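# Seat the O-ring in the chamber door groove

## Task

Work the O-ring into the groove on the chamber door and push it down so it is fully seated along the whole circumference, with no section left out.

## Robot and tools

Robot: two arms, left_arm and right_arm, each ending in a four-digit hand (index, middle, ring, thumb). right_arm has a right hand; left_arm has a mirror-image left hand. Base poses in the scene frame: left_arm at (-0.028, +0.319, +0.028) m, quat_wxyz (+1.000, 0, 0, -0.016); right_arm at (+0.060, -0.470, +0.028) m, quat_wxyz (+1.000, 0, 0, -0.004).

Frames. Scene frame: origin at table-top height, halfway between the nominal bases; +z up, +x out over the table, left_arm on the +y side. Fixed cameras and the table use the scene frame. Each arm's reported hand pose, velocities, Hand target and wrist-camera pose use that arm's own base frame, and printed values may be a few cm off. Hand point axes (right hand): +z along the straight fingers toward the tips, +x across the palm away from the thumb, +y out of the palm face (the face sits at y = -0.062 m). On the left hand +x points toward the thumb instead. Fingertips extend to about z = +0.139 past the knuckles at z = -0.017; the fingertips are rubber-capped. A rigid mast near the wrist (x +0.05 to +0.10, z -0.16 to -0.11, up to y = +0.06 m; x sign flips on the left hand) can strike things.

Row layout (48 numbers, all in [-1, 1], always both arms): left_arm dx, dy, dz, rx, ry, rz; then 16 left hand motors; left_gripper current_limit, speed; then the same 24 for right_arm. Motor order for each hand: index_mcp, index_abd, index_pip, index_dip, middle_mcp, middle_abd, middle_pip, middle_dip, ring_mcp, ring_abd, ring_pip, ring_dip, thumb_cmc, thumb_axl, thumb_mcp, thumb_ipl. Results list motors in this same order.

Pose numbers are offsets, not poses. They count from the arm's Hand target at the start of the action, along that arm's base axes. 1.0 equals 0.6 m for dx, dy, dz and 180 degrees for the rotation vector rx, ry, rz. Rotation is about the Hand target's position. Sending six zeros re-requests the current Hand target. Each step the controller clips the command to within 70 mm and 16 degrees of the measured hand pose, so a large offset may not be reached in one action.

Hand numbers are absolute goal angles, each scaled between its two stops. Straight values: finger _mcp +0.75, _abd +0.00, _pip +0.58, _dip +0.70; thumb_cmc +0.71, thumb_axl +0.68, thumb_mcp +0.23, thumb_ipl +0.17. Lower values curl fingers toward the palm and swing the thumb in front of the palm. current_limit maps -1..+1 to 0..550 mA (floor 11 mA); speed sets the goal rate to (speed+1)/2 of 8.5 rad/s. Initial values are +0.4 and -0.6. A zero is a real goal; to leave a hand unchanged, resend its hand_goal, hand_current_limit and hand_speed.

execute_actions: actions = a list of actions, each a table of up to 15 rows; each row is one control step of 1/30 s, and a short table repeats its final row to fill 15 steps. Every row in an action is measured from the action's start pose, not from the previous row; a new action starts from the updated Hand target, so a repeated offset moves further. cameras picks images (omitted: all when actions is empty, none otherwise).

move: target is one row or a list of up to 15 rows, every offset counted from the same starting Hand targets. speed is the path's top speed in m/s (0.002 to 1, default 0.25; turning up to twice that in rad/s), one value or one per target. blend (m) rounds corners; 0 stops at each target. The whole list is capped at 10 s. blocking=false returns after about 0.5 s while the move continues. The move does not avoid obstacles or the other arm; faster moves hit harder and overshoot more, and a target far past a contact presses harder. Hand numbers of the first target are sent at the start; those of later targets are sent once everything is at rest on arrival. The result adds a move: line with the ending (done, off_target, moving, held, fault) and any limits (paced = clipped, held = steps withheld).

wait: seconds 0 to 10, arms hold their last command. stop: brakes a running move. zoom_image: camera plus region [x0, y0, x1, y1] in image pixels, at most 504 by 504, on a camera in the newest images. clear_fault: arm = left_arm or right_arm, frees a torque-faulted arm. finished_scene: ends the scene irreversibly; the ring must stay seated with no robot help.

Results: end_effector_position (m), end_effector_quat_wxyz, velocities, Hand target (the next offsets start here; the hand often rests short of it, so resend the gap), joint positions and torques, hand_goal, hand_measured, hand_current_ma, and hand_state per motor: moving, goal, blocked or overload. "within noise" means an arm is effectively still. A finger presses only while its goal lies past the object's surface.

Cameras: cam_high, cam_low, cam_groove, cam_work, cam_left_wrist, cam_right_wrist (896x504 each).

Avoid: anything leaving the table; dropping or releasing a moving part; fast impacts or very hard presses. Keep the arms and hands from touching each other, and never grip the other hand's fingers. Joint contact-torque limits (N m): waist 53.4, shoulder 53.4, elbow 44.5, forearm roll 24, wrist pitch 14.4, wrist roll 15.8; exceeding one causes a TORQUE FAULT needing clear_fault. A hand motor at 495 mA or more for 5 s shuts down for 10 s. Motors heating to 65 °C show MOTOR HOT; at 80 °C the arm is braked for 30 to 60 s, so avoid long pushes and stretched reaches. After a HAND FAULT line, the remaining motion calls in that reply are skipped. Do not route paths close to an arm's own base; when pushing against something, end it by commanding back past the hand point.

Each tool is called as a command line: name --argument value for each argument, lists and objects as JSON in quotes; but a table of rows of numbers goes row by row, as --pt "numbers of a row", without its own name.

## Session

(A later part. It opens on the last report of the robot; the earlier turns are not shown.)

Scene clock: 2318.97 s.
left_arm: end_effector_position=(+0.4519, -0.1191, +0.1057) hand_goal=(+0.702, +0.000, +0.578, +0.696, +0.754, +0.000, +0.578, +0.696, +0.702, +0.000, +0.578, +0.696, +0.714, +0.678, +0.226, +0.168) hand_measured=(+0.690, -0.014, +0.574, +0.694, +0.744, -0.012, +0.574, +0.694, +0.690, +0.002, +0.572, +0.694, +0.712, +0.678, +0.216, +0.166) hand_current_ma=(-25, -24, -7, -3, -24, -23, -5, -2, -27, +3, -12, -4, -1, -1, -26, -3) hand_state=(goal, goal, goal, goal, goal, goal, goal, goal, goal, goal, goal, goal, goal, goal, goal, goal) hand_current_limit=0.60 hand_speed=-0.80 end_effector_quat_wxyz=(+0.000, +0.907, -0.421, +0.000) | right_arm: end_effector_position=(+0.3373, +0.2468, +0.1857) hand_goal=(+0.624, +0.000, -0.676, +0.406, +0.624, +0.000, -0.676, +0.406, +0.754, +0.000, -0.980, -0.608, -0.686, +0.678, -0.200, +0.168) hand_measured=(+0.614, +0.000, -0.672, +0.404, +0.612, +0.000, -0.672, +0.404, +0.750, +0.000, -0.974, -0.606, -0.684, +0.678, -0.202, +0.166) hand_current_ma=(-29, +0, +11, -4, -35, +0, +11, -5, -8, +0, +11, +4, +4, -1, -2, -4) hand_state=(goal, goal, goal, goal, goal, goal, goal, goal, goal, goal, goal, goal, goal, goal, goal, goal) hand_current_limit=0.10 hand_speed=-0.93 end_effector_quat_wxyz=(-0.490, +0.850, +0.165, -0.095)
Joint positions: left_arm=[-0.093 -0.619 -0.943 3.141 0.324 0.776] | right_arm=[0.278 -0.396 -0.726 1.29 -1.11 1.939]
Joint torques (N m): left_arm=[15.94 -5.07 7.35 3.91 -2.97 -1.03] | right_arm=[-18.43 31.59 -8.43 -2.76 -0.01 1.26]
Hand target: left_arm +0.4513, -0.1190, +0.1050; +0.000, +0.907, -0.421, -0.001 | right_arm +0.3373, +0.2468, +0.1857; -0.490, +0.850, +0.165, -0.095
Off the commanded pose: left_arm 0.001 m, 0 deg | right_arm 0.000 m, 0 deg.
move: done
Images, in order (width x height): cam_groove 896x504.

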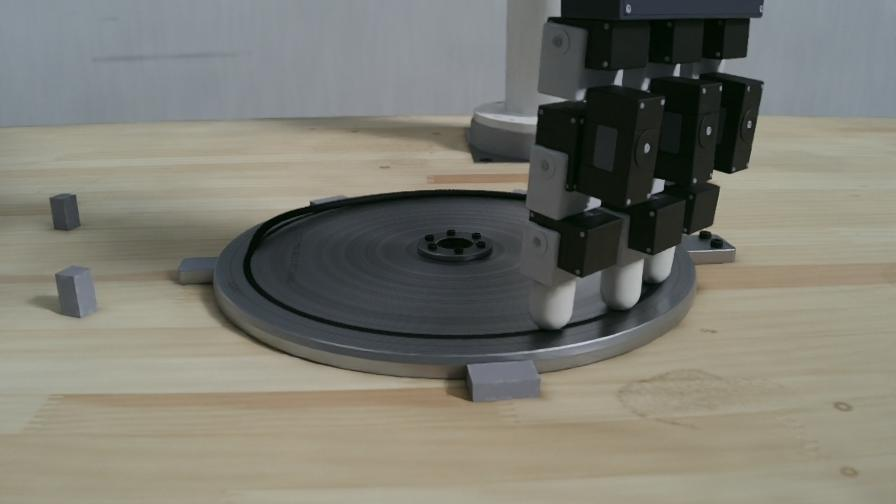

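move --pt "0 0 0.0233 0 0 0 0.701 0 0.577 0.696 0.753 0 0.577 0.696 0.701 0 0.577 0.696 0.714 0.678 0.226 0.168 0.6 -0.8 0 0 0 0 0 0 0.623 0 -0.676 0.406 0.623 0 -0.676 0.406 0.753 0 -0.98 -0.609 -0.686 0.678 -0.2 0.168 0.1 -0.93" --pt "-0.0023 0.0063 0.0233 0 0 0.0222 0.701 0 0.577 0.696 0.753 0 0.577 0.696 0.701 0 0.577 0.696 0.714 0.678 0.226 0.168 0.6 -0.8 0 0 0 0 0 0 0.623 0 -0.676 0.406 0.623 0 -0.676 0.406 0.753 0 -0.98 -0.609 -0.686 0.678 -0.2 0.168 0.1 -0.93" --pt "-0.0023 0.0063 0 0 0 0.0222 0.701 0 0.577 0.696 0.753 0 0.577 0.696 0.701 0 0.577 0.696 0.714 0.678 0.226 0.168 0.6 -0.8 0 0 0 0 0 0 0.623 0 -0.676 0.406 0.623 0 -0.676 0.406 0.753 0 -0.98 -0.609 -0.686 0.678 -0.2 0.168 0.1 -0.93" --pt "-0.0023 0.0063 0.0233 0 0 0.0222 0.701 0 0.577 0.696 0.753 0 0.577 0.696 0.701 0 0.577 0.696 0.714 0.678 0.226 0.168 0.6 -0.8 0 0 0 0 0 0 0.623 0 -0.676 0.406 0.623 0 -0.676 0.406 0.753 0 -0.98 -0.609 -0.686 0.678 -0.2 0.168 0.1 -0.93" --pt "-0.0052 0.0125 0.0233 0 0 0.0444 0.701 0 0.577 0.696 0.753 0 0.577 0.696 0.701 0 0.577 0.696 0.714 0.678 0.226 0.168 0.6 -0.8 0 0 0 0 0 0 0.623 0 -0.676 0.406 0.623 0 -0.676 0.406 0.753 0 -0.98 -0.609 -0.686 0.678 -0.2 0.168 0.1 -0.93" --pt "-0.0052 0.0125 0 0 0 0.0444 0.701 0 0.577 0.696 0.753 0 0.577 0.696 0.701 0 0.577 0.696 0.714 0.678 0.226 0.168 0.6 -0.8 0 0 0 0 0 0 0.623 0 -0.676 0.406 0.623 0 -0.676 0.406 0.753 0 -0.98 -0.609 -0.686 0.678 -0.2 0.168 0.1 -0.93" --pt "-0.0052 0.0125 0.0233 0 0 0.0444 0.701 0 0.577 0.696 0.753 0 0.577 0.696 0.701 0 0.577 0.696 0.714 0.678 0.226 0.168 0.6 -0.8 0 0 0 0 0 0 0.623 0 -0.676 0.406 0.623 0 -0.676 0.406 0.753 0 -0.98 -0.609 -0.686 0.678 -0.2 0.168 0.1 -0.93" --pt "-0.0085 0.0185 0.0233 0 0 0.0667 0.701 0 0.577 0.696 0.753 0 0.577 0.696 0.701 0 0.577 0.696 0.714 0.678 0.226 0.168 0.6 -0.8 0 0 0 0 0 0 0.623 0 -0.676 0.406 0.623 0 -0.676 0.406 0.753 0 -0.98 -0.609 -0.686 0.678 -0.2 0.168 0.1 -0.93" --pt "-0.0085 0.0185 0 0 0 0.0667 0.701 0 0.577 0.696 0.753 0 0.577 0.696 0.701 0 0.577 0.696 0.714 0.678 0.226 0.168 0.6 -0.8 0 0 0 0 0 0 0.623 0 -0.676 0.406 0.623 0 -0.676 0.406 0.753 0 -0.98 -0.609 -0.686 0.678 -0.2 0.168 0.1 -0.93" --speed '[0.1,0.08,0.05,0.1,0.08,0.05,0.1,0.08,0.05]' --cameras '["cam_groove","cam_low"]'

zoom_image --camera "cam_groove" --region '[580, 200, 730, 340]'

zoom_image --camera "cam_low" --region '[390, 280, 530, 350]'

Scene clock: 2365.73 s.
left_arm: end_effector_position=(+0.4468, -0.1079, +0.1057) hand_goal=(+0.702, +0.000, +0.578, +0.696, +0.754, +0.000, +0.578, +0.696, +0.702, +0.000, +0.578, +0.696, +0.714, +0.678, +0.226, +0.168) hand_measured=(+0.692, -0.014, +0.574, +0.694, +0.744, -0.014, +0.576, +0.694, +0.692, -0.006, +0.574, +0.694, +0.712, +0.678, +0.216, +0.166) hand_current_ma=(-21, -28, -6, -2, -21, -26, -4, -2, -22, -10, -8, -3, -1, -1, -26, -3) hand_state=(goal, goal, goal, goal, goal, goal, goal, goal, goal, goal, goal, goal, goal, goal, goal, goal) hand_current_limit=0.60 hand_speed=-0.80 end_effector_quat_wxyz=(+0.000, +0.946, -0.323, +0.000) | right_arm: end_effector_position=(+0.3373, +0.2468, +0.1857) hand_goal=(+0.624, +0.000, -0.676, +0.406, +0.624, +0.000, -0.676, +0.406, +0.754, +0.000, -0.980, -0.608, -0.686, +0.678, -0.200, +0.168) hand_measured=(+0.614, +0.000, -0.672, +0.404, +0.612, +0.000, -0.672, +0.404, +0.750, +0.000, -0.974, -0.606, -0.684, +0.678, -0.202, +0.166) hand_current_ma=(-29, +0, +11, -4, -35, +0, +11, -5, -8, +0, +11, +4, +4, -1, -2, -4) hand_state=(goal, goal, goal, goal, goal, goal, goal, goal, goal, goal, goal, goal, goal, goal, goal, goal) hand_current_limit=0.10 hand_speed=-0.93 end_effector_quat_wxyz=(-0.490, +0.850, +0.165, -0.095)
Joint positions: left_arm=[-0.056 -0.582 -0.876 3.14 0.294 0.604] | right_arm=[0.278 -0.396 -0.726 1.29 -1.11 1.939]
Joint torques (N m): left_arm=[15.66 -6.54 6.68 3.82 -3.22 -1.04] | right_arm=[-18.53 31.63 -8.71 -2.93 -0.17 1.16]
Hand target: left_arm +0.4462, -0.1079, +0.1050; +0.000, +0.946, -0.324, +0.000 | right_arm +0.3373, +0.2468, +0.1857; -0.490, +0.850, +0.165, -0.095
Off the commanded pose: left_arm 0.001 m, 0 deg | right_arm 0.000 m, 0 deg.
move: done
Images, in order (width x height): cam_low 896x504, cam_groove 896x504.

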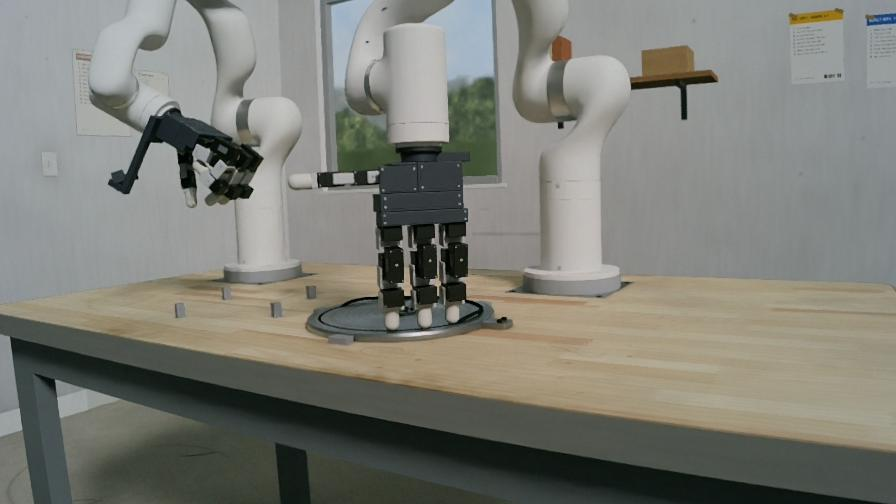

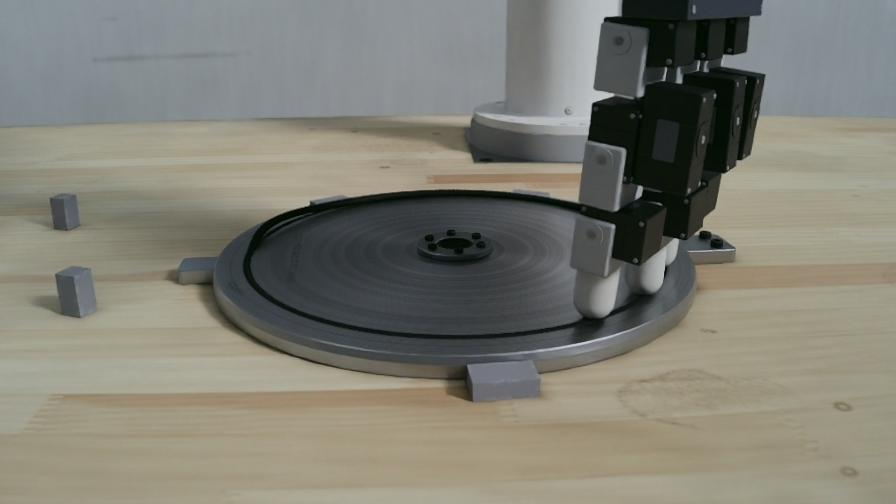

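Scaled by 3.360 from the camera's 896x504 image, which has a finer 1280x720 frame.

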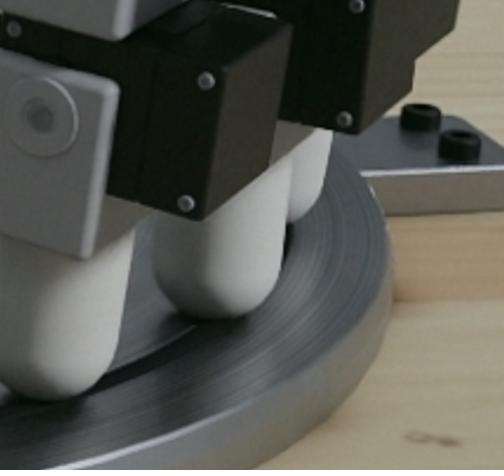

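Scaled by 3.600 from the camera's 896x504 image, which has a finer 1280x720 frame.

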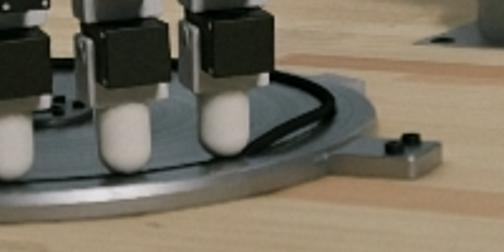

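move --pt "0 0 0.0233 0 0 0 0.701 0 0.577 0.696 0.753 0 0.577 0.696 0.701 0 0.577 0.696 0.714 0.678 0.226 0.168 0.6 -0.8 0 0 0 0 0 0 0.623 0 -0.676 0.406 0.623 0 -0.676 0.406 0.753 0 -0.98 -0.609 -0.686 0.678 -0.2 0.168 0.1 -0.93" --pt "-0.0035 0.0057 0.0233 0 0 0.0222 0.701 0 0.577 0.696 0.753 0 0.577 0.696 0.701 0 0.577 0.696 0.714 0.678 0.226 0.168 0.6 -0.8 0 0 0 0 0 0 0.623 0 -0.676 0.406 0.623 0 -0.676 0.406 0.753 0 -0.98 -0.609 -0.686 0.678 -0.2 0.168 0.1 -0.93" --pt "-0.0035 0.0057 0 0 0 0.0222 0.701 0 0.577 0.696 0.753 0 0.577 0.696 0.701 0 0.577 0.696 0.714 0.678 0.226 0.168 0.6 -0.8 0 0 0 0 0 0 0.623 0 -0.676 0.406 0.623 0 -0.676 0.406 0.753 0 -0.98 -0.609 -0.686 0.678 -0.2 0.168 0.1 -0.93" --pt "-0.0035 0.0057 0.0233 0 0 0.0222 0.701 0 0.577 0.696 0.753 0 0.577 0.696 0.701 0 0.577 0.696 0.714 0.678 0.226 0.168 0.6 -0.8 0 0 0 0 0 0 0.623 0 -0.676 0.406 0.623 0 -0.676 0.406 0.753 0 -0.98 -0.609 -0.686 0.678 -0.2 0.168 0.1 -0.93" --pt "-0.0075 0.0112 0.0233 0 0 0.0444 0.701 0 0.577 0.696 0.753 0 0.577 0.696 0.701 0 0.577 0.696 0.714 0.678 0.226 0.168 0.6 -0.8 0 0 0 0 0 0 0.623 0 -0.676 0.406 0.623 0 -0.676 0.406 0.753 0 -0.98 -0.609 -0.686 0.678 -0.2 0.168 0.1 -0.93" --pt "-0.0075 0.0112 0 0 0 0.0444 0.701 0 0.577 0.696 0.753 0 0.577 0.696 0.701 0 0.577 0.696 0.714 0.678 0.226 0.168 0.6 -0.8 0 0 0 0 0 0 0.623 0 -0.676 0.406 0.623 0 -0.676 0.406 0.753 0 -0.98 -0.609 -0.686 0.678 -0.2 0.168 0.1 -0.93" --pt "-0.0075 0.0112 0.0233 0 0 0.0444 0.701 0 0.577 0.696 0.753 0 0.577 0.696 0.701 0 0.577 0.696 0.714 0.678 0.226 0.168 0.6 -0.8 0 0 0 0 0 0 0.623 0 -0.676 0.406 0.623 0 -0.676 0.406 0.753 0 -0.98 -0.609 -0.686 0.678 -0.2 0.168 0.1 -0.93" --pt "-0.0120 0.0163 0.0233 0 0 0.0667 0.701 0 0.577 0.696 0.753 0 0.577 0.696 0.701 0 0.577 0.696 0.714 0.678 0.226 0.168 0.6 -0.8 0 0 0 0 0 0 0.623 0 -0.676 0.406 0.623 0 -0.676 0.406 0.753 0 -0.98 -0.609 -0.686 0.678 -0.2 0.168 0.1 -0.93" --pt "-0.0120 0.0163 0 0 0 0.0667 0.701 0 0.577 0.696 0.753 0 0.577 0.696 0.701 0 0.577 0.696 0.714 0.678 0.226 0.168 0.6 -0.8 0 0 0 0 0 0 0.623 0 -0.676 0.406 0.623 0 -0.676 0.406 0.753 0 -0.98 -0.609 -0.686 0.678 -0.2 0.168 0.1 -0.93" --speed '[0.1,0.08,0.05,0.1,0.08,0.05,0.1,0.08,0.05]' --cameras '["cam_groove","cam_low","cam_high"]'

zoom_image --camera "cam_groove" --region '[580, 200, 730, 340]'

zoom_image --camera "cam_low" --region '[390, 280, 530, 350]'

Scene clock: 2405.87 s.
left_arm: end_effector_position=(+0.4396, -0.0981, +0.1056) hand_goal=(+0.702, +0.000, +0.578, +0.696, +0.754, +0.000, +0.578, +0.696, +0.702, +0.000, +0.578, +0.696, +0.714, +0.678, +0.226, +0.168) hand_measured=(+0.694, -0.016, +0.574, +0.694, +0.746, -0.016, +0.576, +0.694, +0.692, -0.010, +0.574, +0.694, +0.712, +0.678, +0.216, +0.166) hand_current_ma=(-17, -31, -5, -2, -17, -30, -3, -2, -19, -17, -7, -3, -1, -1, -26, -3) hand_state=(goal, goal, goal, goal, goal, goal, goal, goal, goal, goal, goal, goal, goal, goal, goal, goal) hand_current_limit=0.60 hand_speed=-0.80 end_effector_quat_wxyz=(+0.000, +0.975, -0.223, +0.000) | right_arm: end_effector_position=(+0.3373, +0.2468, +0.1857) hand_goal=(+0.624, +0.000, -0.676, +0.406, +0.624, +0.000, -0.676, +0.406, +0.754, +0.000, -0.980, -0.608, -0.686, +0.678, -0.200, +0.168) hand_measured=(+0.614, +0.000, -0.672, +0.404, +0.612, +0.000, -0.672, +0.404, +0.750, +0.000, -0.974, -0.606, -0.684, +0.678, -0.202, +0.166) hand_current_ma=(-29, +0, +11, -4, -35, +0, +11, -5, -8, +0, +11, +4, +4, -1, -2, -4) hand_state=(goal, goal, goal, goal, goal, goal, goal, goal, goal, goal, goal, goal, goal, goal, goal, goal) hand_current_limit=0.10 hand_speed=-0.93 end_effector_quat_wxyz=(-0.490, +0.850, +0.165, -0.095)
Joint positions: left_arm=[-0.025 -0.541 -0.803 3.139 0.261 0.426] | right_arm=[0.278 -0.396 -0.726 1.29 -1.11 1.939]
Joint torques (N m): left_arm=[16.74 -6.39 6.34 2.6 -3.24 -0.7] | right_arm=[-18.62 32.08 -8.23 -2.76 -0.06 1.17]
Hand target: left_arm +0.4390, -0.0981, +0.1050; +0.000, +0.975, -0.223, +0.000 | right_arm +0.3373, +0.2468, +0.1857; -0.490, +0.850, +0.165, -0.095
Off the commanded pose: left_arm 0.001 m, 0 deg | right_arm 0.000 m, 0 deg.
move: done
Images, in order (width x height): cam_high 896x504, cam_low 896x504, cam_groove 896x504.

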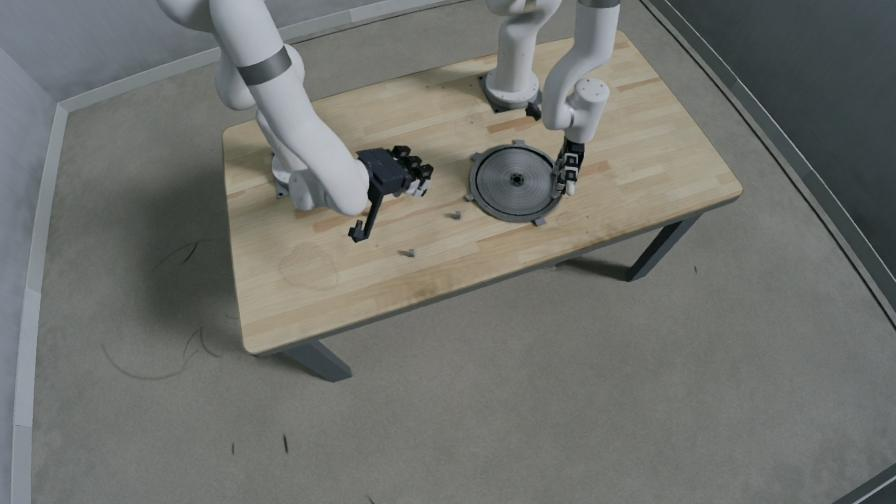

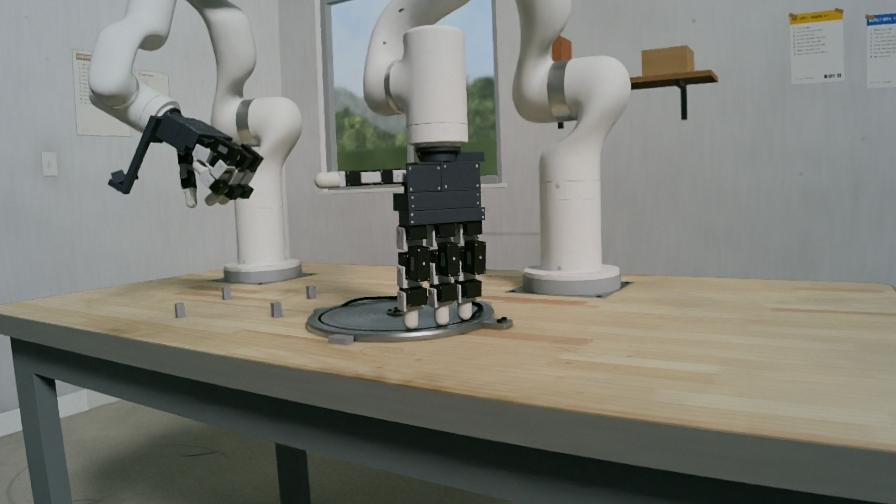

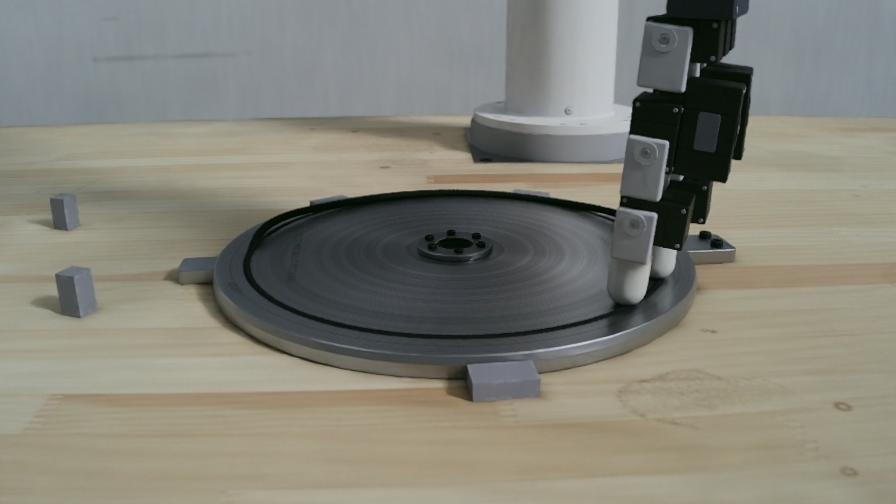

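Scaled by 3.360 from the camera's 896x504 image, which has a finer 1280x720 frame.

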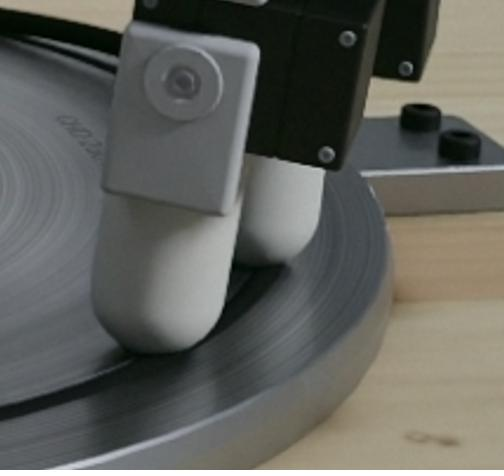

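Scaled by 3.600 from the camera's 896x504 image, which has a finer 1280x720 frame.

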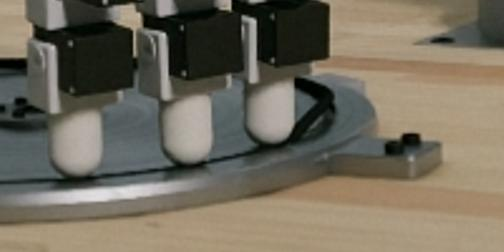

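move --pt "0 0 0.0233 0 0 0 0.701 0 0.577 0.696 0.753 0 0.577 0.696 0.701 0 0.577 0.696 0.714 0.678 0.226 0.168 0.6 -0.8 0 0 0 0 0 0 0.623 0 -0.676 0.406 0.623 0 -0.676 0.406 0.753 0 -0.98 -0.609 -0.686 0.678 -0.2 0.168 0.1 -0.93" --pt "-0.0047 0.0048 0.0233 0 0 0.0222 0.701 0 0.577 0.696 0.753 0 0.577 0.696 0.701 0 0.577 0.696 0.714 0.678 0.226 0.168 0.6 -0.8 0 0 0 0 0 0 0.623 0 -0.676 0.406 0.623 0 -0.676 0.406 0.753 0 -0.98 -0.609 -0.686 0.678 -0.2 0.168 0.1 -0.93" --pt "-0.0047 0.0048 0 0 0 0.0222 0.701 0 0.577 0.696 0.753 0 0.577 0.696 0.701 0 0.577 0.696 0.714 0.678 0.226 0.168 0.6 -0.8 0 0 0 0 0 0 0.623 0 -0.676 0.406 0.623 0 -0.676 0.406 0.753 0 -0.98 -0.609 -0.686 0.678 -0.2 0.168 0.1 -0.93" --pt "-0.0047 0.0048 0.0233 0 0 0.0222 0.701 0 0.577 0.696 0.753 0 0.577 0.696 0.701 0 0.577 0.696 0.714 0.678 0.226 0.168 0.6 -0.8 0 0 0 0 0 0 0.623 0 -0.676 0.406 0.623 0 -0.676 0.406 0.753 0 -0.98 -0.609 -0.686 0.678 -0.2 0.168 0.1 -0.93" --pt "-0.0098 0.0093 0.0233 0 0 0.0444 0.701 0 0.577 0.696 0.753 0 0.577 0.696 0.701 0 0.577 0.696 0.714 0.678 0.226 0.168 0.6 -0.8 0 0 0 0 0 0 0.623 0 -0.676 0.406 0.623 0 -0.676 0.406 0.753 0 -0.98 -0.609 -0.686 0.678 -0.2 0.168 0.1 -0.93" --pt "-0.0098 0.0093 0 0 0 0.0444 0.701 0 0.577 0.696 0.753 0 0.577 0.696 0.701 0 0.577 0.696 0.714 0.678 0.226 0.168 0.6 -0.8 0 0 0 0 0 0 0.623 0 -0.676 0.406 0.623 0 -0.676 0.406 0.753 0 -0.98 -0.609 -0.686 0.678 -0.2 0.168 0.1 -0.93" --pt "-0.0098 0.0093 0.0233 0 0 0.0444 0.701 0 0.577 0.696 0.753 0 0.577 0.696 0.701 0 0.577 0.696 0.714 0.678 0.226 0.168 0.6 -0.8 0 0 0 0 0 0 0.623 0 -0.676 0.406 0.623 0 -0.676 0.406 0.753 0 -0.98 -0.609 -0.686 0.678 -0.2 0.168 0.1 -0.93" --speed '[0.1,0.08,0.05,0.1,0.08,0.05,0.1]' --cameras '["cam_groove","cam_low","cam_work"]'

zoom_image --camera "cam_work" --region '[470, 180, 730, 380]'

zoom_image --camera "cam_low" --region '[390, 280, 530, 350]'

Scene clock: 2451.57 s.
left_arm: end_effector_position=(+0.4331, -0.0925, +0.1190) hand_goal=(+0.702, +0.000, +0.578, +0.696, +0.754, +0.000, +0.578, +0.696, +0.702, +0.000, +0.578, +0.696, +0.714, +0.678, +0.226, +0.168) hand_measured=(+0.698, -0.004, +0.576, +0.694, +0.750, -0.004, +0.576, +0.694, +0.698, -0.004, +0.574, +0.694, +0.712, +0.678, +0.216, +0.166) hand_current_ma=(-6, -4, -4, -1, -9, -4, -3, -1, -5, -5, -5, -3, -1, -1, -26, -3) hand_state=(goal, goal, goal, goal, goal, goal, goal, goal, goal, goal, goal, goal, goal, goal, goal, goal) hand_current_limit=0.60 hand_speed=-0.80 end_effector_quat_wxyz=(+0.000, +0.988, -0.154, +0.000) | right_arm: end_effector_position=(+0.3373, +0.2468, +0.1857) hand_goal=(+0.624, +0.000, -0.676, +0.406, +0.624, +0.000, -0.676, +0.406, +0.754, +0.000, -0.980, -0.608, -0.686, +0.678, -0.200, +0.168) hand_measured=(+0.614, +0.000, -0.672, +0.404, +0.612, +0.000, -0.672, +0.404, +0.750, +0.000, -0.974, -0.606, -0.684, +0.678, -0.202, +0.166) hand_current_ma=(-29, +0, +11, -4, -35, +0, +11, -5, -8, +0, +11, +4, +4, -1, -2, -4) hand_state=(goal, goal, goal, goal, goal, goal, goal, goal, goal, goal, goal, goal, goal, goal, goal, goal) hand_current_limit=0.10 hand_speed=-0.93 end_effector_quat_wxyz=(-0.490, +0.850, +0.165, -0.095)
Joint positions: left_arm=[-0.01 -0.48 -0.748 3.139 0.269 0.302] | right_arm=[0.278 -0.396 -0.726 1.29 -1.11 1.939]
Joint torques (N m): left_arm=[9.65 41.12 -12.06 4 3.01 -1.27] | right_arm=[-18.81 31.35 -8.66 -2.97 -0.04 1.16]
Hand target: left_arm +0.4331, -0.0926, +0.1190; +0.000, +0.988, -0.154, +0.000 | right_arm +0.3373, +0.2468, +0.1857; -0.490, +0.850, +0.165, -0.095
Off the commanded pose: left_arm 0.000 m, 0 deg | right_arm 0.000 m, 0 deg.
move: done
Images, in order (width x height): cam_low 896x504, cam_groove 896x504, cam_work 896x504.

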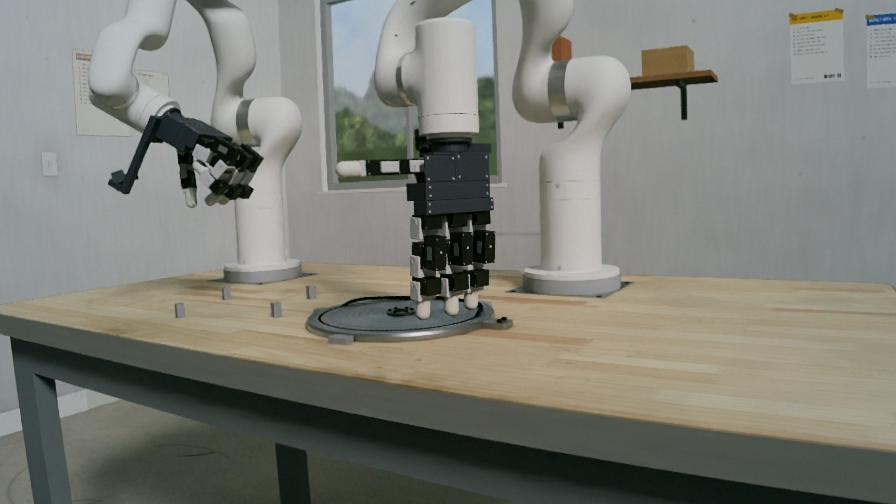

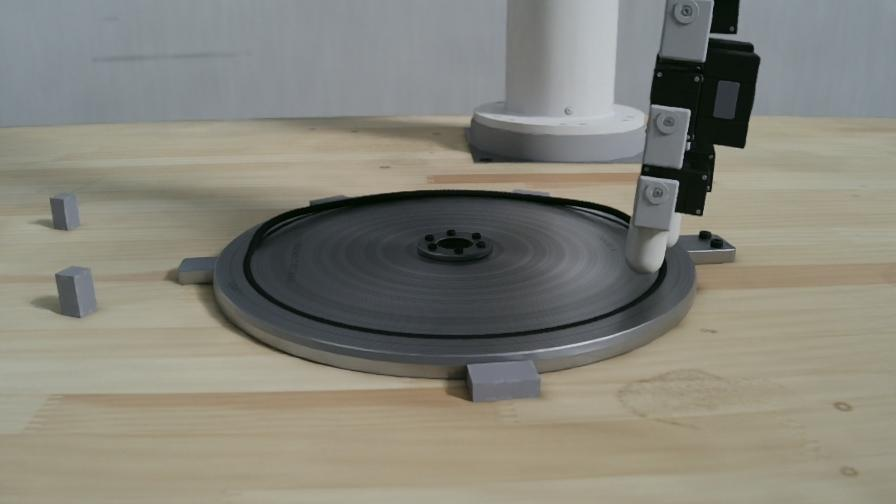

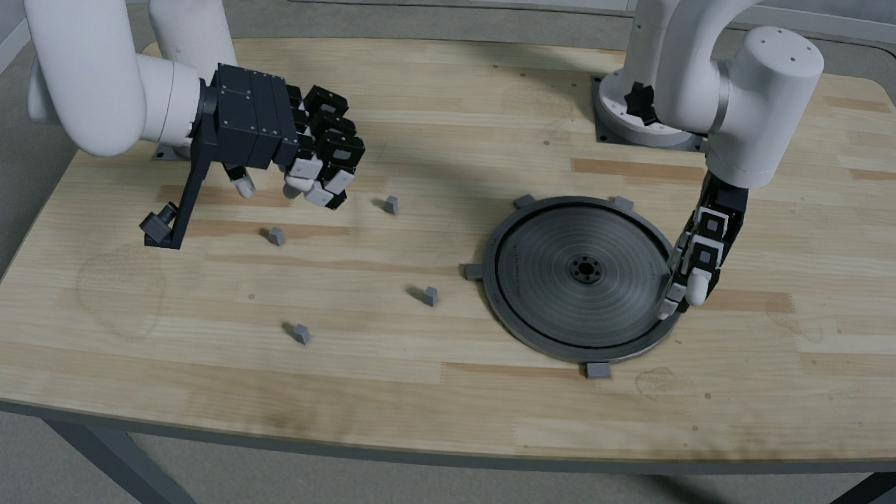

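Scaled by 1.938 from the camera's 896x504 image, which has a finer 1280x720 frame.

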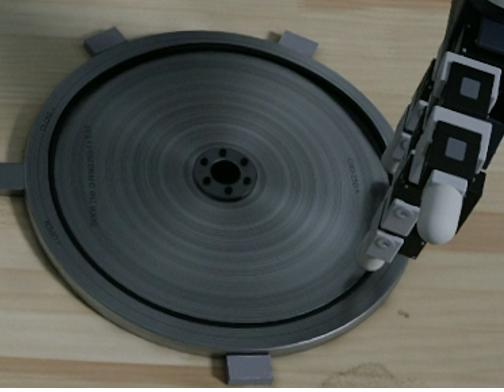

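Scaled by 3.600 from the camera's 896x504 image, which has a finer 1280x720 frame.

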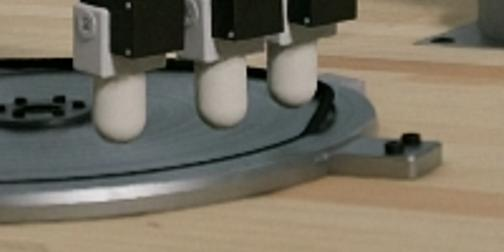

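zoom_image --camera "cam_work" --region '[600, 190, 700, 290]'

zoom_image --camera "cam_work" --region '[475, 185, 615, 295]'

Scaled by 5.040 from the camera's 896x504 image, which has a finer 1280x720 frame.

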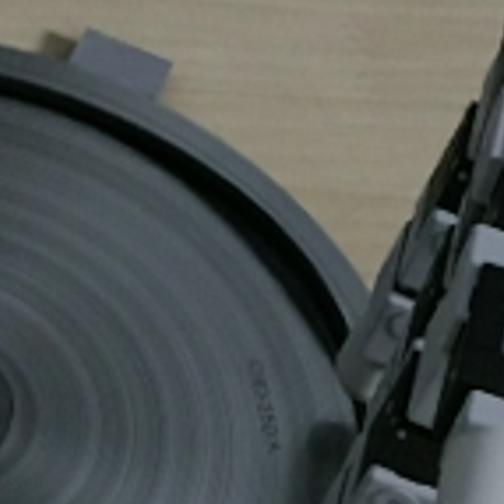

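Scaled by 3.600 from the camera's 896x504 image, which has a finer 1280x720 frame.

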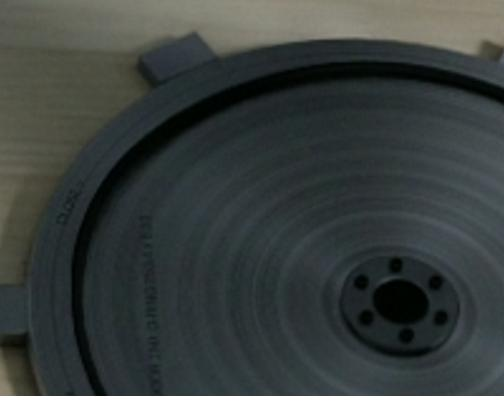

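move --pt "-0.0052 0.0042 0 0 0 0.0222 0.701 0 0.577 0.696 0.753 0 0.577 0.696 0.701 0 0.577 0.696 0.714 0.678 0.226 0.168 0.6 -0.8 0 0 0 0 0 0 0.623 0 -0.676 0.406 0.623 0 -0.676 0.406 0.753 0 -0.98 -0.609 -0.686 0.678 -0.2 0.168 0.1 -0.93" --pt "-0.0052 0.0042 -0.0233 0 0 0.0222 0.701 0 0.577 0.696 0.753 0 0.577 0.696 0.701 0 0.577 0.696 0.714 0.678 0.226 0.168 0.6 -0.8 0 0 0 0 0 0 0.623 0 -0.676 0.406 0.623 0 -0.676 0.406 0.753 0 -0.98 -0.609 -0.686 0.678 -0.2 0.168 0.1 -0.93" --pt "-0.0052 0.0042 0 0 0 0.0222 0.701 0 0.577 0.696 0.753 0 0.577 0.696 0.701 0 0.577 0.696 0.714 0.678 0.226 0.168 0.6 -0.8 0 0 0 0 0 0 0.623 0 -0.676 0.406 0.623 0 -0.676 0.406 0.753 0 -0.98 -0.609 -0.686 0.678 -0.2 0.168 0.1 -0.93" --pt "-0.0110 0.0080 0 0 0 0.0444 0.701 0 0.577 0.696 0.753 0 0.577 0.696 0.701 0 0.577 0.696 0.714 0.678 0.226 0.168 0.6 -0.8 0 0 0 0 0 0 0.623 0 -0.676 0.406 0.623 0 -0.676 0.406 0.753 0 -0.98 -0.609 -0.686 0.678 -0.2 0.168 0.1 -0.93" --pt "-0.0110 0.0080 -0.0233 0 0 0.0444 0.701 0 0.577 0.696 0.753 0 0.577 0.696 0.701 0 0.577 0.696 0.714 0.678 0.226 0.168 0.6 -0.8 0 0 0 0 0 0 0.623 0 -0.676 0.406 0.623 0 -0.676 0.406 0.753 0 -0.98 -0.609 -0.686 0.678 -0.2 0.168 0.1 -0.93" --pt "-0.0110 0.0080 0 0 0 0.0444 0.701 0 0.577 0.696 0.753 0 0.577 0.696 0.701 0 0.577 0.696 0.714 0.678 0.226 0.168 0.6 -0.8 0 0 0 0 0 0 0.623 0 -0.676 0.406 0.623 0 -0.676 0.406 0.753 0 -0.98 -0.609 -0.686 0.678 -0.2 0.168 0.1 -0.93" --pt "-0.0168 0.0113 0 0 0 0.0667 0.701 0 0.577 0.696 0.753 0 0.577 0.696 0.701 0 0.577 0.696 0.714 0.678 0.226 0.168 0.6 -0.8 0 0 0 0 0 0 0.623 0 -0.676 0.406 0.623 0 -0.676 0.406 0.753 0 -0.98 -0.609 -0.686 0.678 -0.2 0.168 0.1 -0.93" --pt "-0.0168 0.0113 -0.0233 0 0 0.0667 0.701 0 0.577 0.696 0.753 0 0.577 0.696 0.701 0 0.577 0.696 0.714 0.678 0.226 0.168 0.6 -0.8 0 0 0 0 0 0 0.623 0 -0.676 0.406 0.623 0 -0.676 0.406 0.753 0 -0.98 -0.609 -0.686 0.678 -0.2 0.168 0.1 -0.93" --speed '[0.08,0.05,0.1,0.08,0.05,0.1,0.08,0.05]' --cameras '["cam_groove","cam_low","cam_work"]'

zoom_image --camera "cam_work" --region '[600, 190, 720, 310]'

zoom_image --camera "cam_low" --region '[390, 280, 530, 350]'

zoom_image --camera "cam_groove" --region '[540, 170, 720, 320]'

Scene clock: 2508.73 s.
left_arm: end_effector_position=(+0.4236, -0.0857, +0.1056) hand_goal=(+0.702, +0.000, +0.578, +0.696, +0.754, +0.000, +0.578, +0.696, +0.702, +0.000, +0.578, +0.696, +0.714, +0.678, +0.226, +0.168) hand_measured=(+0.696, -0.016, +0.574, +0.694, +0.748, -0.016, +0.576, +0.694, +0.694, -0.006, +0.572, +0.694, +0.712, +0.678, +0.216, +0.166) hand_current_ma=(-9, -32, -5, -1, -10, -31, -3, -1, -18, -8, -9, -3, -1, -1, -26, -3) hand_state=(goal, goal, goal, goal, goal, goal, goal, goal, goal, goal, goal, goal, goal, goal, goal, goal) hand_current_limit=0.60 hand_speed=-0.80 end_effector_quat_wxyz=(+0.000, +0.999, -0.050, +0.000) | right_arm: end_effector_position=(+0.3373, +0.2468, +0.1857) hand_goal=(+0.624, +0.000, -0.676, +0.406, +0.624, +0.000, -0.676, +0.406, +0.754, +0.000, -0.980, -0.608, -0.686, +0.678, -0.200, +0.168) hand_measured=(+0.614, +0.000, -0.672, +0.404, +0.612, +0.000, -0.672, +0.404, +0.750, +0.000, -0.974, -0.606, -0.684, +0.678, -0.202, +0.166) hand_current_ma=(-29, +0, +11, -4, -35, +0, +11, -5, -8, +0, +11, +4, +4, -1, -2, -4) hand_state=(goal, goal, goal, goal, goal, goal, goal, goal, goal, goal, goal, goal, goal, goal, goal, goal) hand_current_limit=0.10 hand_speed=-0.93 end_effector_quat_wxyz=(-0.490, +0.850, +0.165, -0.095)
Joint positions: left_arm=[0.003 -0.468 -0.673 3.138 0.204 0.107] | right_arm=[0.278 -0.396 -0.726 1.29 -1.11 1.939]
Joint torques (N m): left_arm=[-7.96 -8.62 6.38 -0.84 -3.06 0.48] | right_arm=[-17.49 31.41 -8.64 -2.92 -0.02 1.13]
Hand target: left_arm +0.4231, -0.0858, +0.1050; +0.000, +0.999, -0.050, +0.000 | right_arm +0.3373, +0.2468, +0.1857; -0.490, +0.850, +0.165, -0.095
Off the commanded pose: left_arm 0.001 m, 0 deg | right_arm 0.000 m, 0 deg.
move: done
Images, in order (width x height): cam_low 896x504, cam_groove 896x504, cam_work 896x504.

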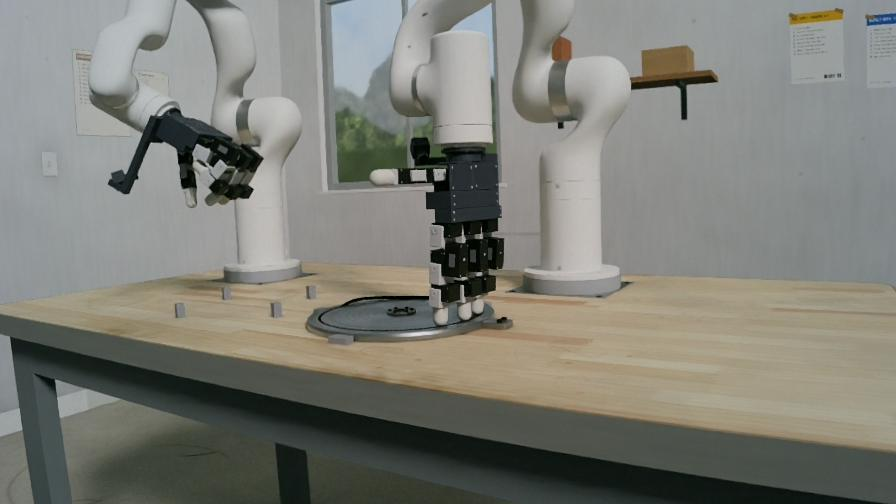

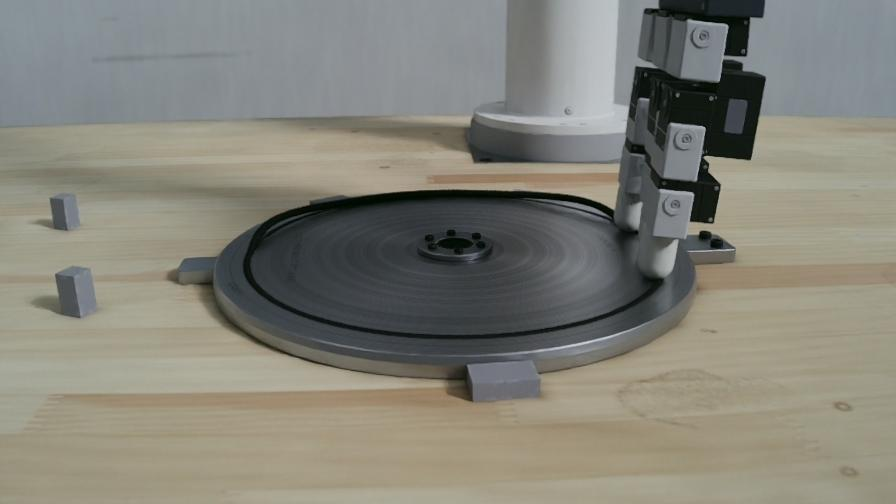

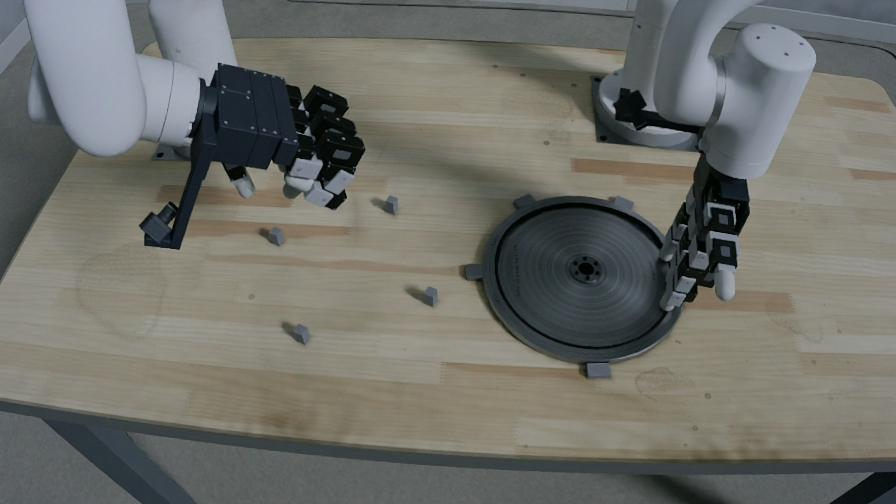

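Scaled by 4.200 from the camera's 896x504 image, which has a finer 1280x720 frame.

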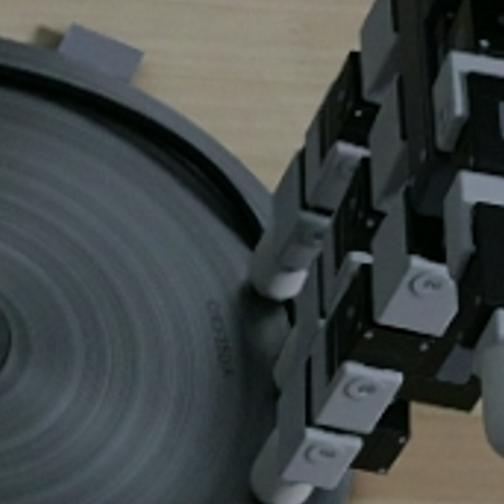

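Scaled by 3.600 from the camera's 896x504 image, which has a finer 1280x720 frame.

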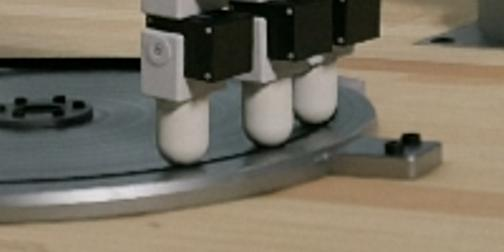

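Scaled by 2.800 from the camera's 896x504 image, which has a finer 1280x720 frame.

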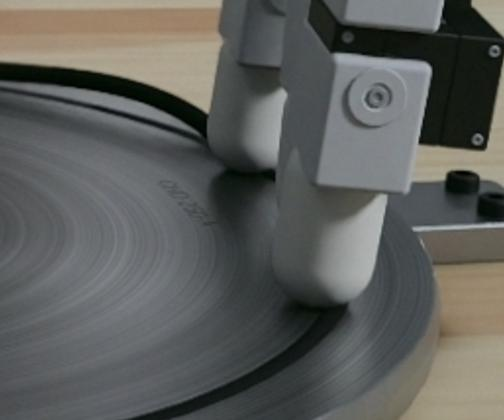

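zoom_image --camera "cam_work" --region '[600, 190, 670, 260]'

zoom_image --camera "cam_groove" --region '[380, 170, 630, 260]'

zoom_image --camera "cam_work" --region '[530, 185, 620, 245]'

Scaled by 7.200 from the camera's 896x504 image, which has a finer 1280x720 frame.

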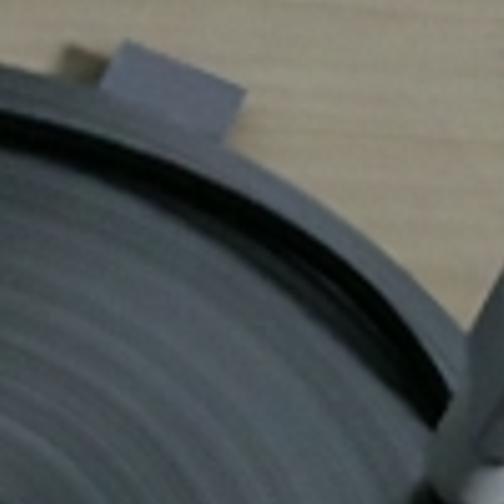

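Scaled by 2.016 from the camera's 896x504 image, which has a finer 1280x720 frame.

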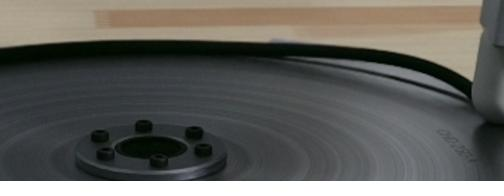

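Scaled by 5.600 from the camera's 896x504 image, which has a finer 1280x720 frame.

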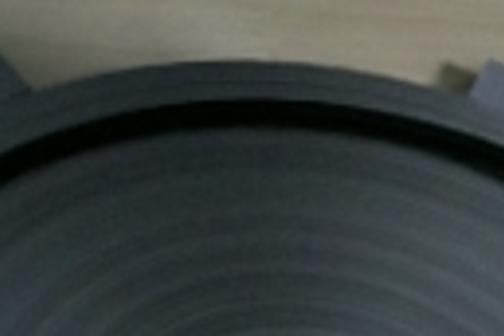

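move --pt "0 0 0.0233 0 0 0 0.701 0 0.577 0.696 0.753 0 0.577 0.696 0.701 0 0.577 0.696 0.714 0.678 0.226 0.168 0.6 -0.8 0 0 0 0 0 0 0.623 0 -0.676 0.406 0.623 0 -0.676 0.406 0.753 0 -0.98 -0.609 -0.686 0.678 -0.2 0.168 0.1 -0.93" --pt "-0.0309 0.0337 0.0233 0 0 0.0611 0.701 0 0.577 0.696 0.753 0 0.577 0.696 0.701 0 0.577 0.696 0.714 0.678 0.226 0.168 0.6 -0.8 0 0 0 0 0 0 0.623 0 -0.676 0.406 0.623 0 -0.676 0.406 0.753 0 -0.98 -0.609 -0.686 0.678 -0.2 0.168 0.1 -0.93" --pt "-0.0309 0.0337 0.0028 0 0 0.0611 0.701 0 0.577 0.696 0.753 0 0.577 0.696 0.701 0 0.577 0.696 0.714 0.678 0.226 0.168 0.6 -0.8 0 0 0 0 0 0 0.623 0 -0.676 0.406 0.623 0 -0.676 0.406 0.753 0 -0.98 -0.609 -0.686 0.678 -0.2 0.168 0.1 -0.93" --pt "-0.0242 0.0203 0.0028 0 0 0.0611 0.701 0 0.577 0.696 0.753 0 0.577 0.696 0.701 0 0.577 0.696 0.714 0.678 0.226 0.168 0.6 -0.8 0 0 0 0 0 0 0.623 0 -0.676 0.406 0.623 0 -0.676 0.406 0.753 0 -0.98 -0.609 -0.686 0.678 -0.2 0.168 0.1 -0.93" --speed '[0.1,0.08,0.05,0.03]' --cameras '["cam_groove","cam_low","cam_work"]'

zoom_image --camera "cam_work" --region '[600, 190, 720, 310]'

zoom_image --camera "cam_groove" --region '[540, 170, 720, 320]'

Scene clock: 2596.67 s.
left_arm: end_effector_position=(+0.4086, -0.0736, +0.1067) hand_goal=(+0.702, +0.000, +0.578, +0.696, +0.754, +0.000, +0.578, +0.696, +0.702, +0.000, +0.578, +0.696, +0.714, +0.678, +0.226, +0.168) hand_measured=(+0.726, -0.032, +0.596, +0.704, +0.780, -0.030, +0.592, +0.704, +0.708, -0.002, +0.582, +0.696, +0.712, +0.678, +0.216, +0.166) hand_current_ma=(+67, -73, +45, +14, +70, -67, +33, +14, +13, -3, +7, +1, -1, -1, -26, -3) hand_state=(blocked, blocked, goal, goal, blocked, blocked, goal, goal, goal, goal, goal, goal, goal, goal, goal, goal) hand_current_limit=0.60 hand_speed=-0.80 end_effector_quat_wxyz=(+0.001, +0.999, +0.046, +0.000) | right_arm: end_effector_position=(+0.3373, +0.2468, +0.1857) hand_goal=(+0.624, +0.000, -0.676, +0.406, +0.624, +0.000, -0.676, +0.406, +0.754, +0.000, -0.980, -0.608, -0.686, +0.678, -0.200, +0.168) hand_measured=(+0.614, +0.000, -0.672, +0.404, +0.612, +0.000, -0.672, +0.404, +0.750, +0.000, -0.974, -0.606, -0.684, +0.678, -0.202, +0.166) hand_current_ma=(-29, +0, +11, -4, -35, +0, +11, -5, -8, +0, +11, +4, +4, -1, -2, -4) hand_state=(goal, goal, goal, goal, goal, goal, goal, goal, goal, goal, goal, goal, goal, goal, goal, goal) hand_current_limit=0.10 hand_speed=-0.93 end_effector_quat_wxyz=(-0.490, +0.850, +0.165, -0.095)
Joint positions: left_arm=[0.024 -0.416 -0.588 3.136 0.173 -0.062] | right_arm=[0.278 -0.396 -0.726 1.29 -1.11 1.939]
Joint torques (N m): left_arm=[-20.06 9.81 -18.21 3.91 2.29 -1.25] | right_arm=[-17.96 31.03 -8.78 -2.98 -0.07 1.19]
Hand target: left_arm +0.4085, -0.0736, +0.1067; +0.000, +0.999, +0.046, +0.000 | right_arm +0.3373, +0.2468, +0.1857; -0.490, +0.850, +0.165, -0.095
Off the commanded pose: left_arm 0.000 m, 0 deg | right_arm 0.000 m, 0 deg.
move: done
Images, in order (width x height): cam_low 896x504, cam_groove 896x504, cam_work 896x504.

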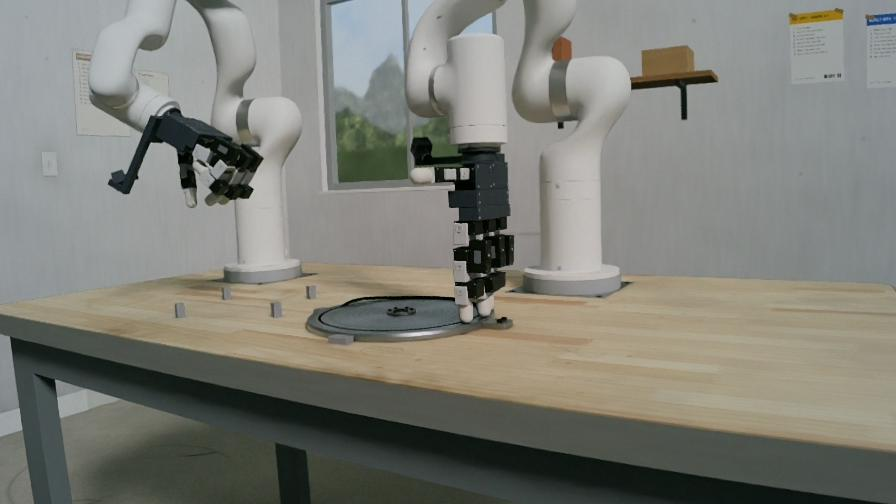

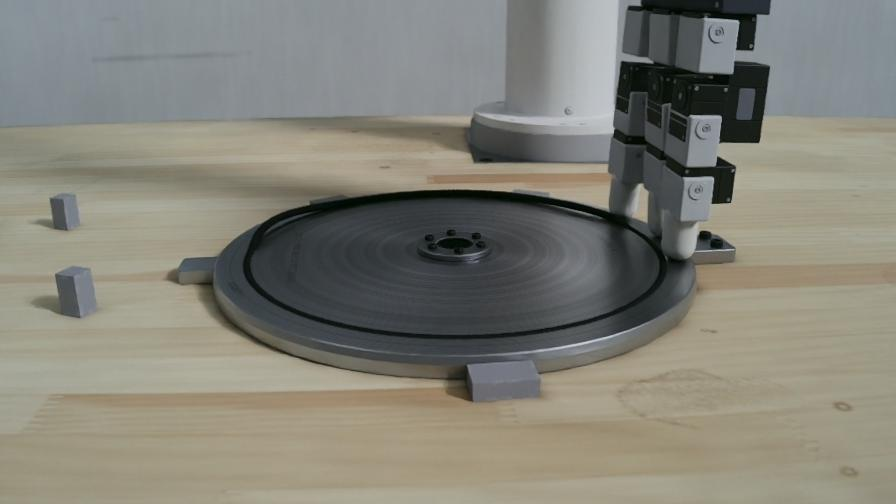

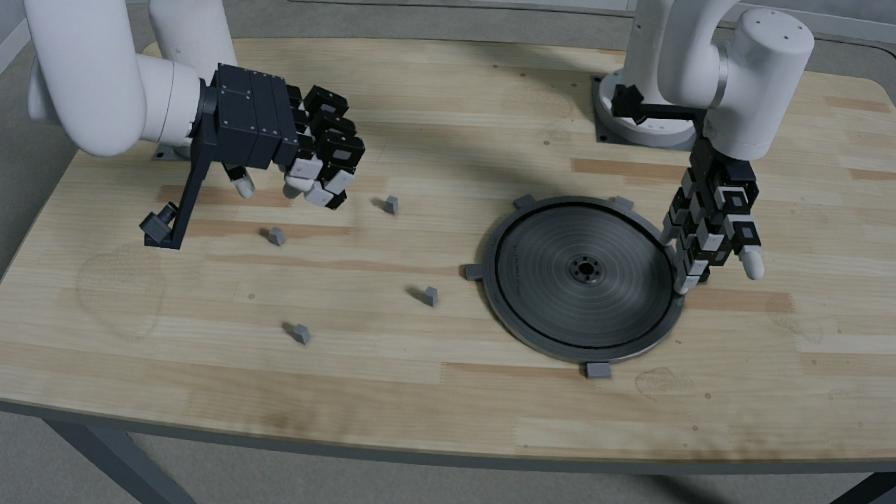

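Scaled by 4.200 from the camera's 896x504 image, which has a finer 1280x720 frame.

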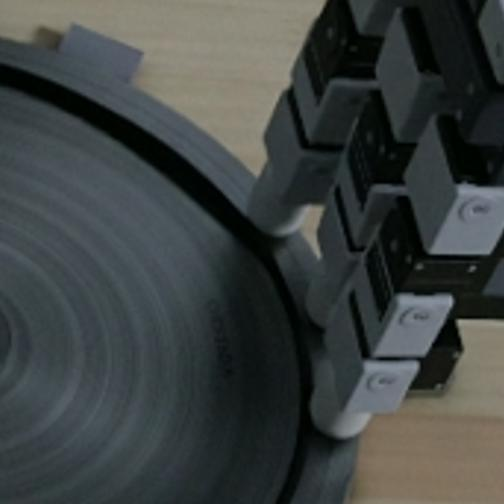

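Scaled by 2.800 from the camera's 896x504 image, which has a finer 1280x720 frame.

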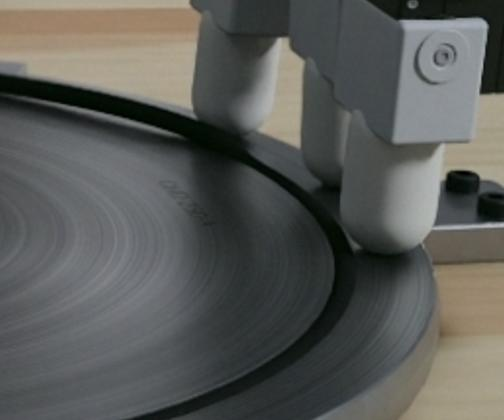

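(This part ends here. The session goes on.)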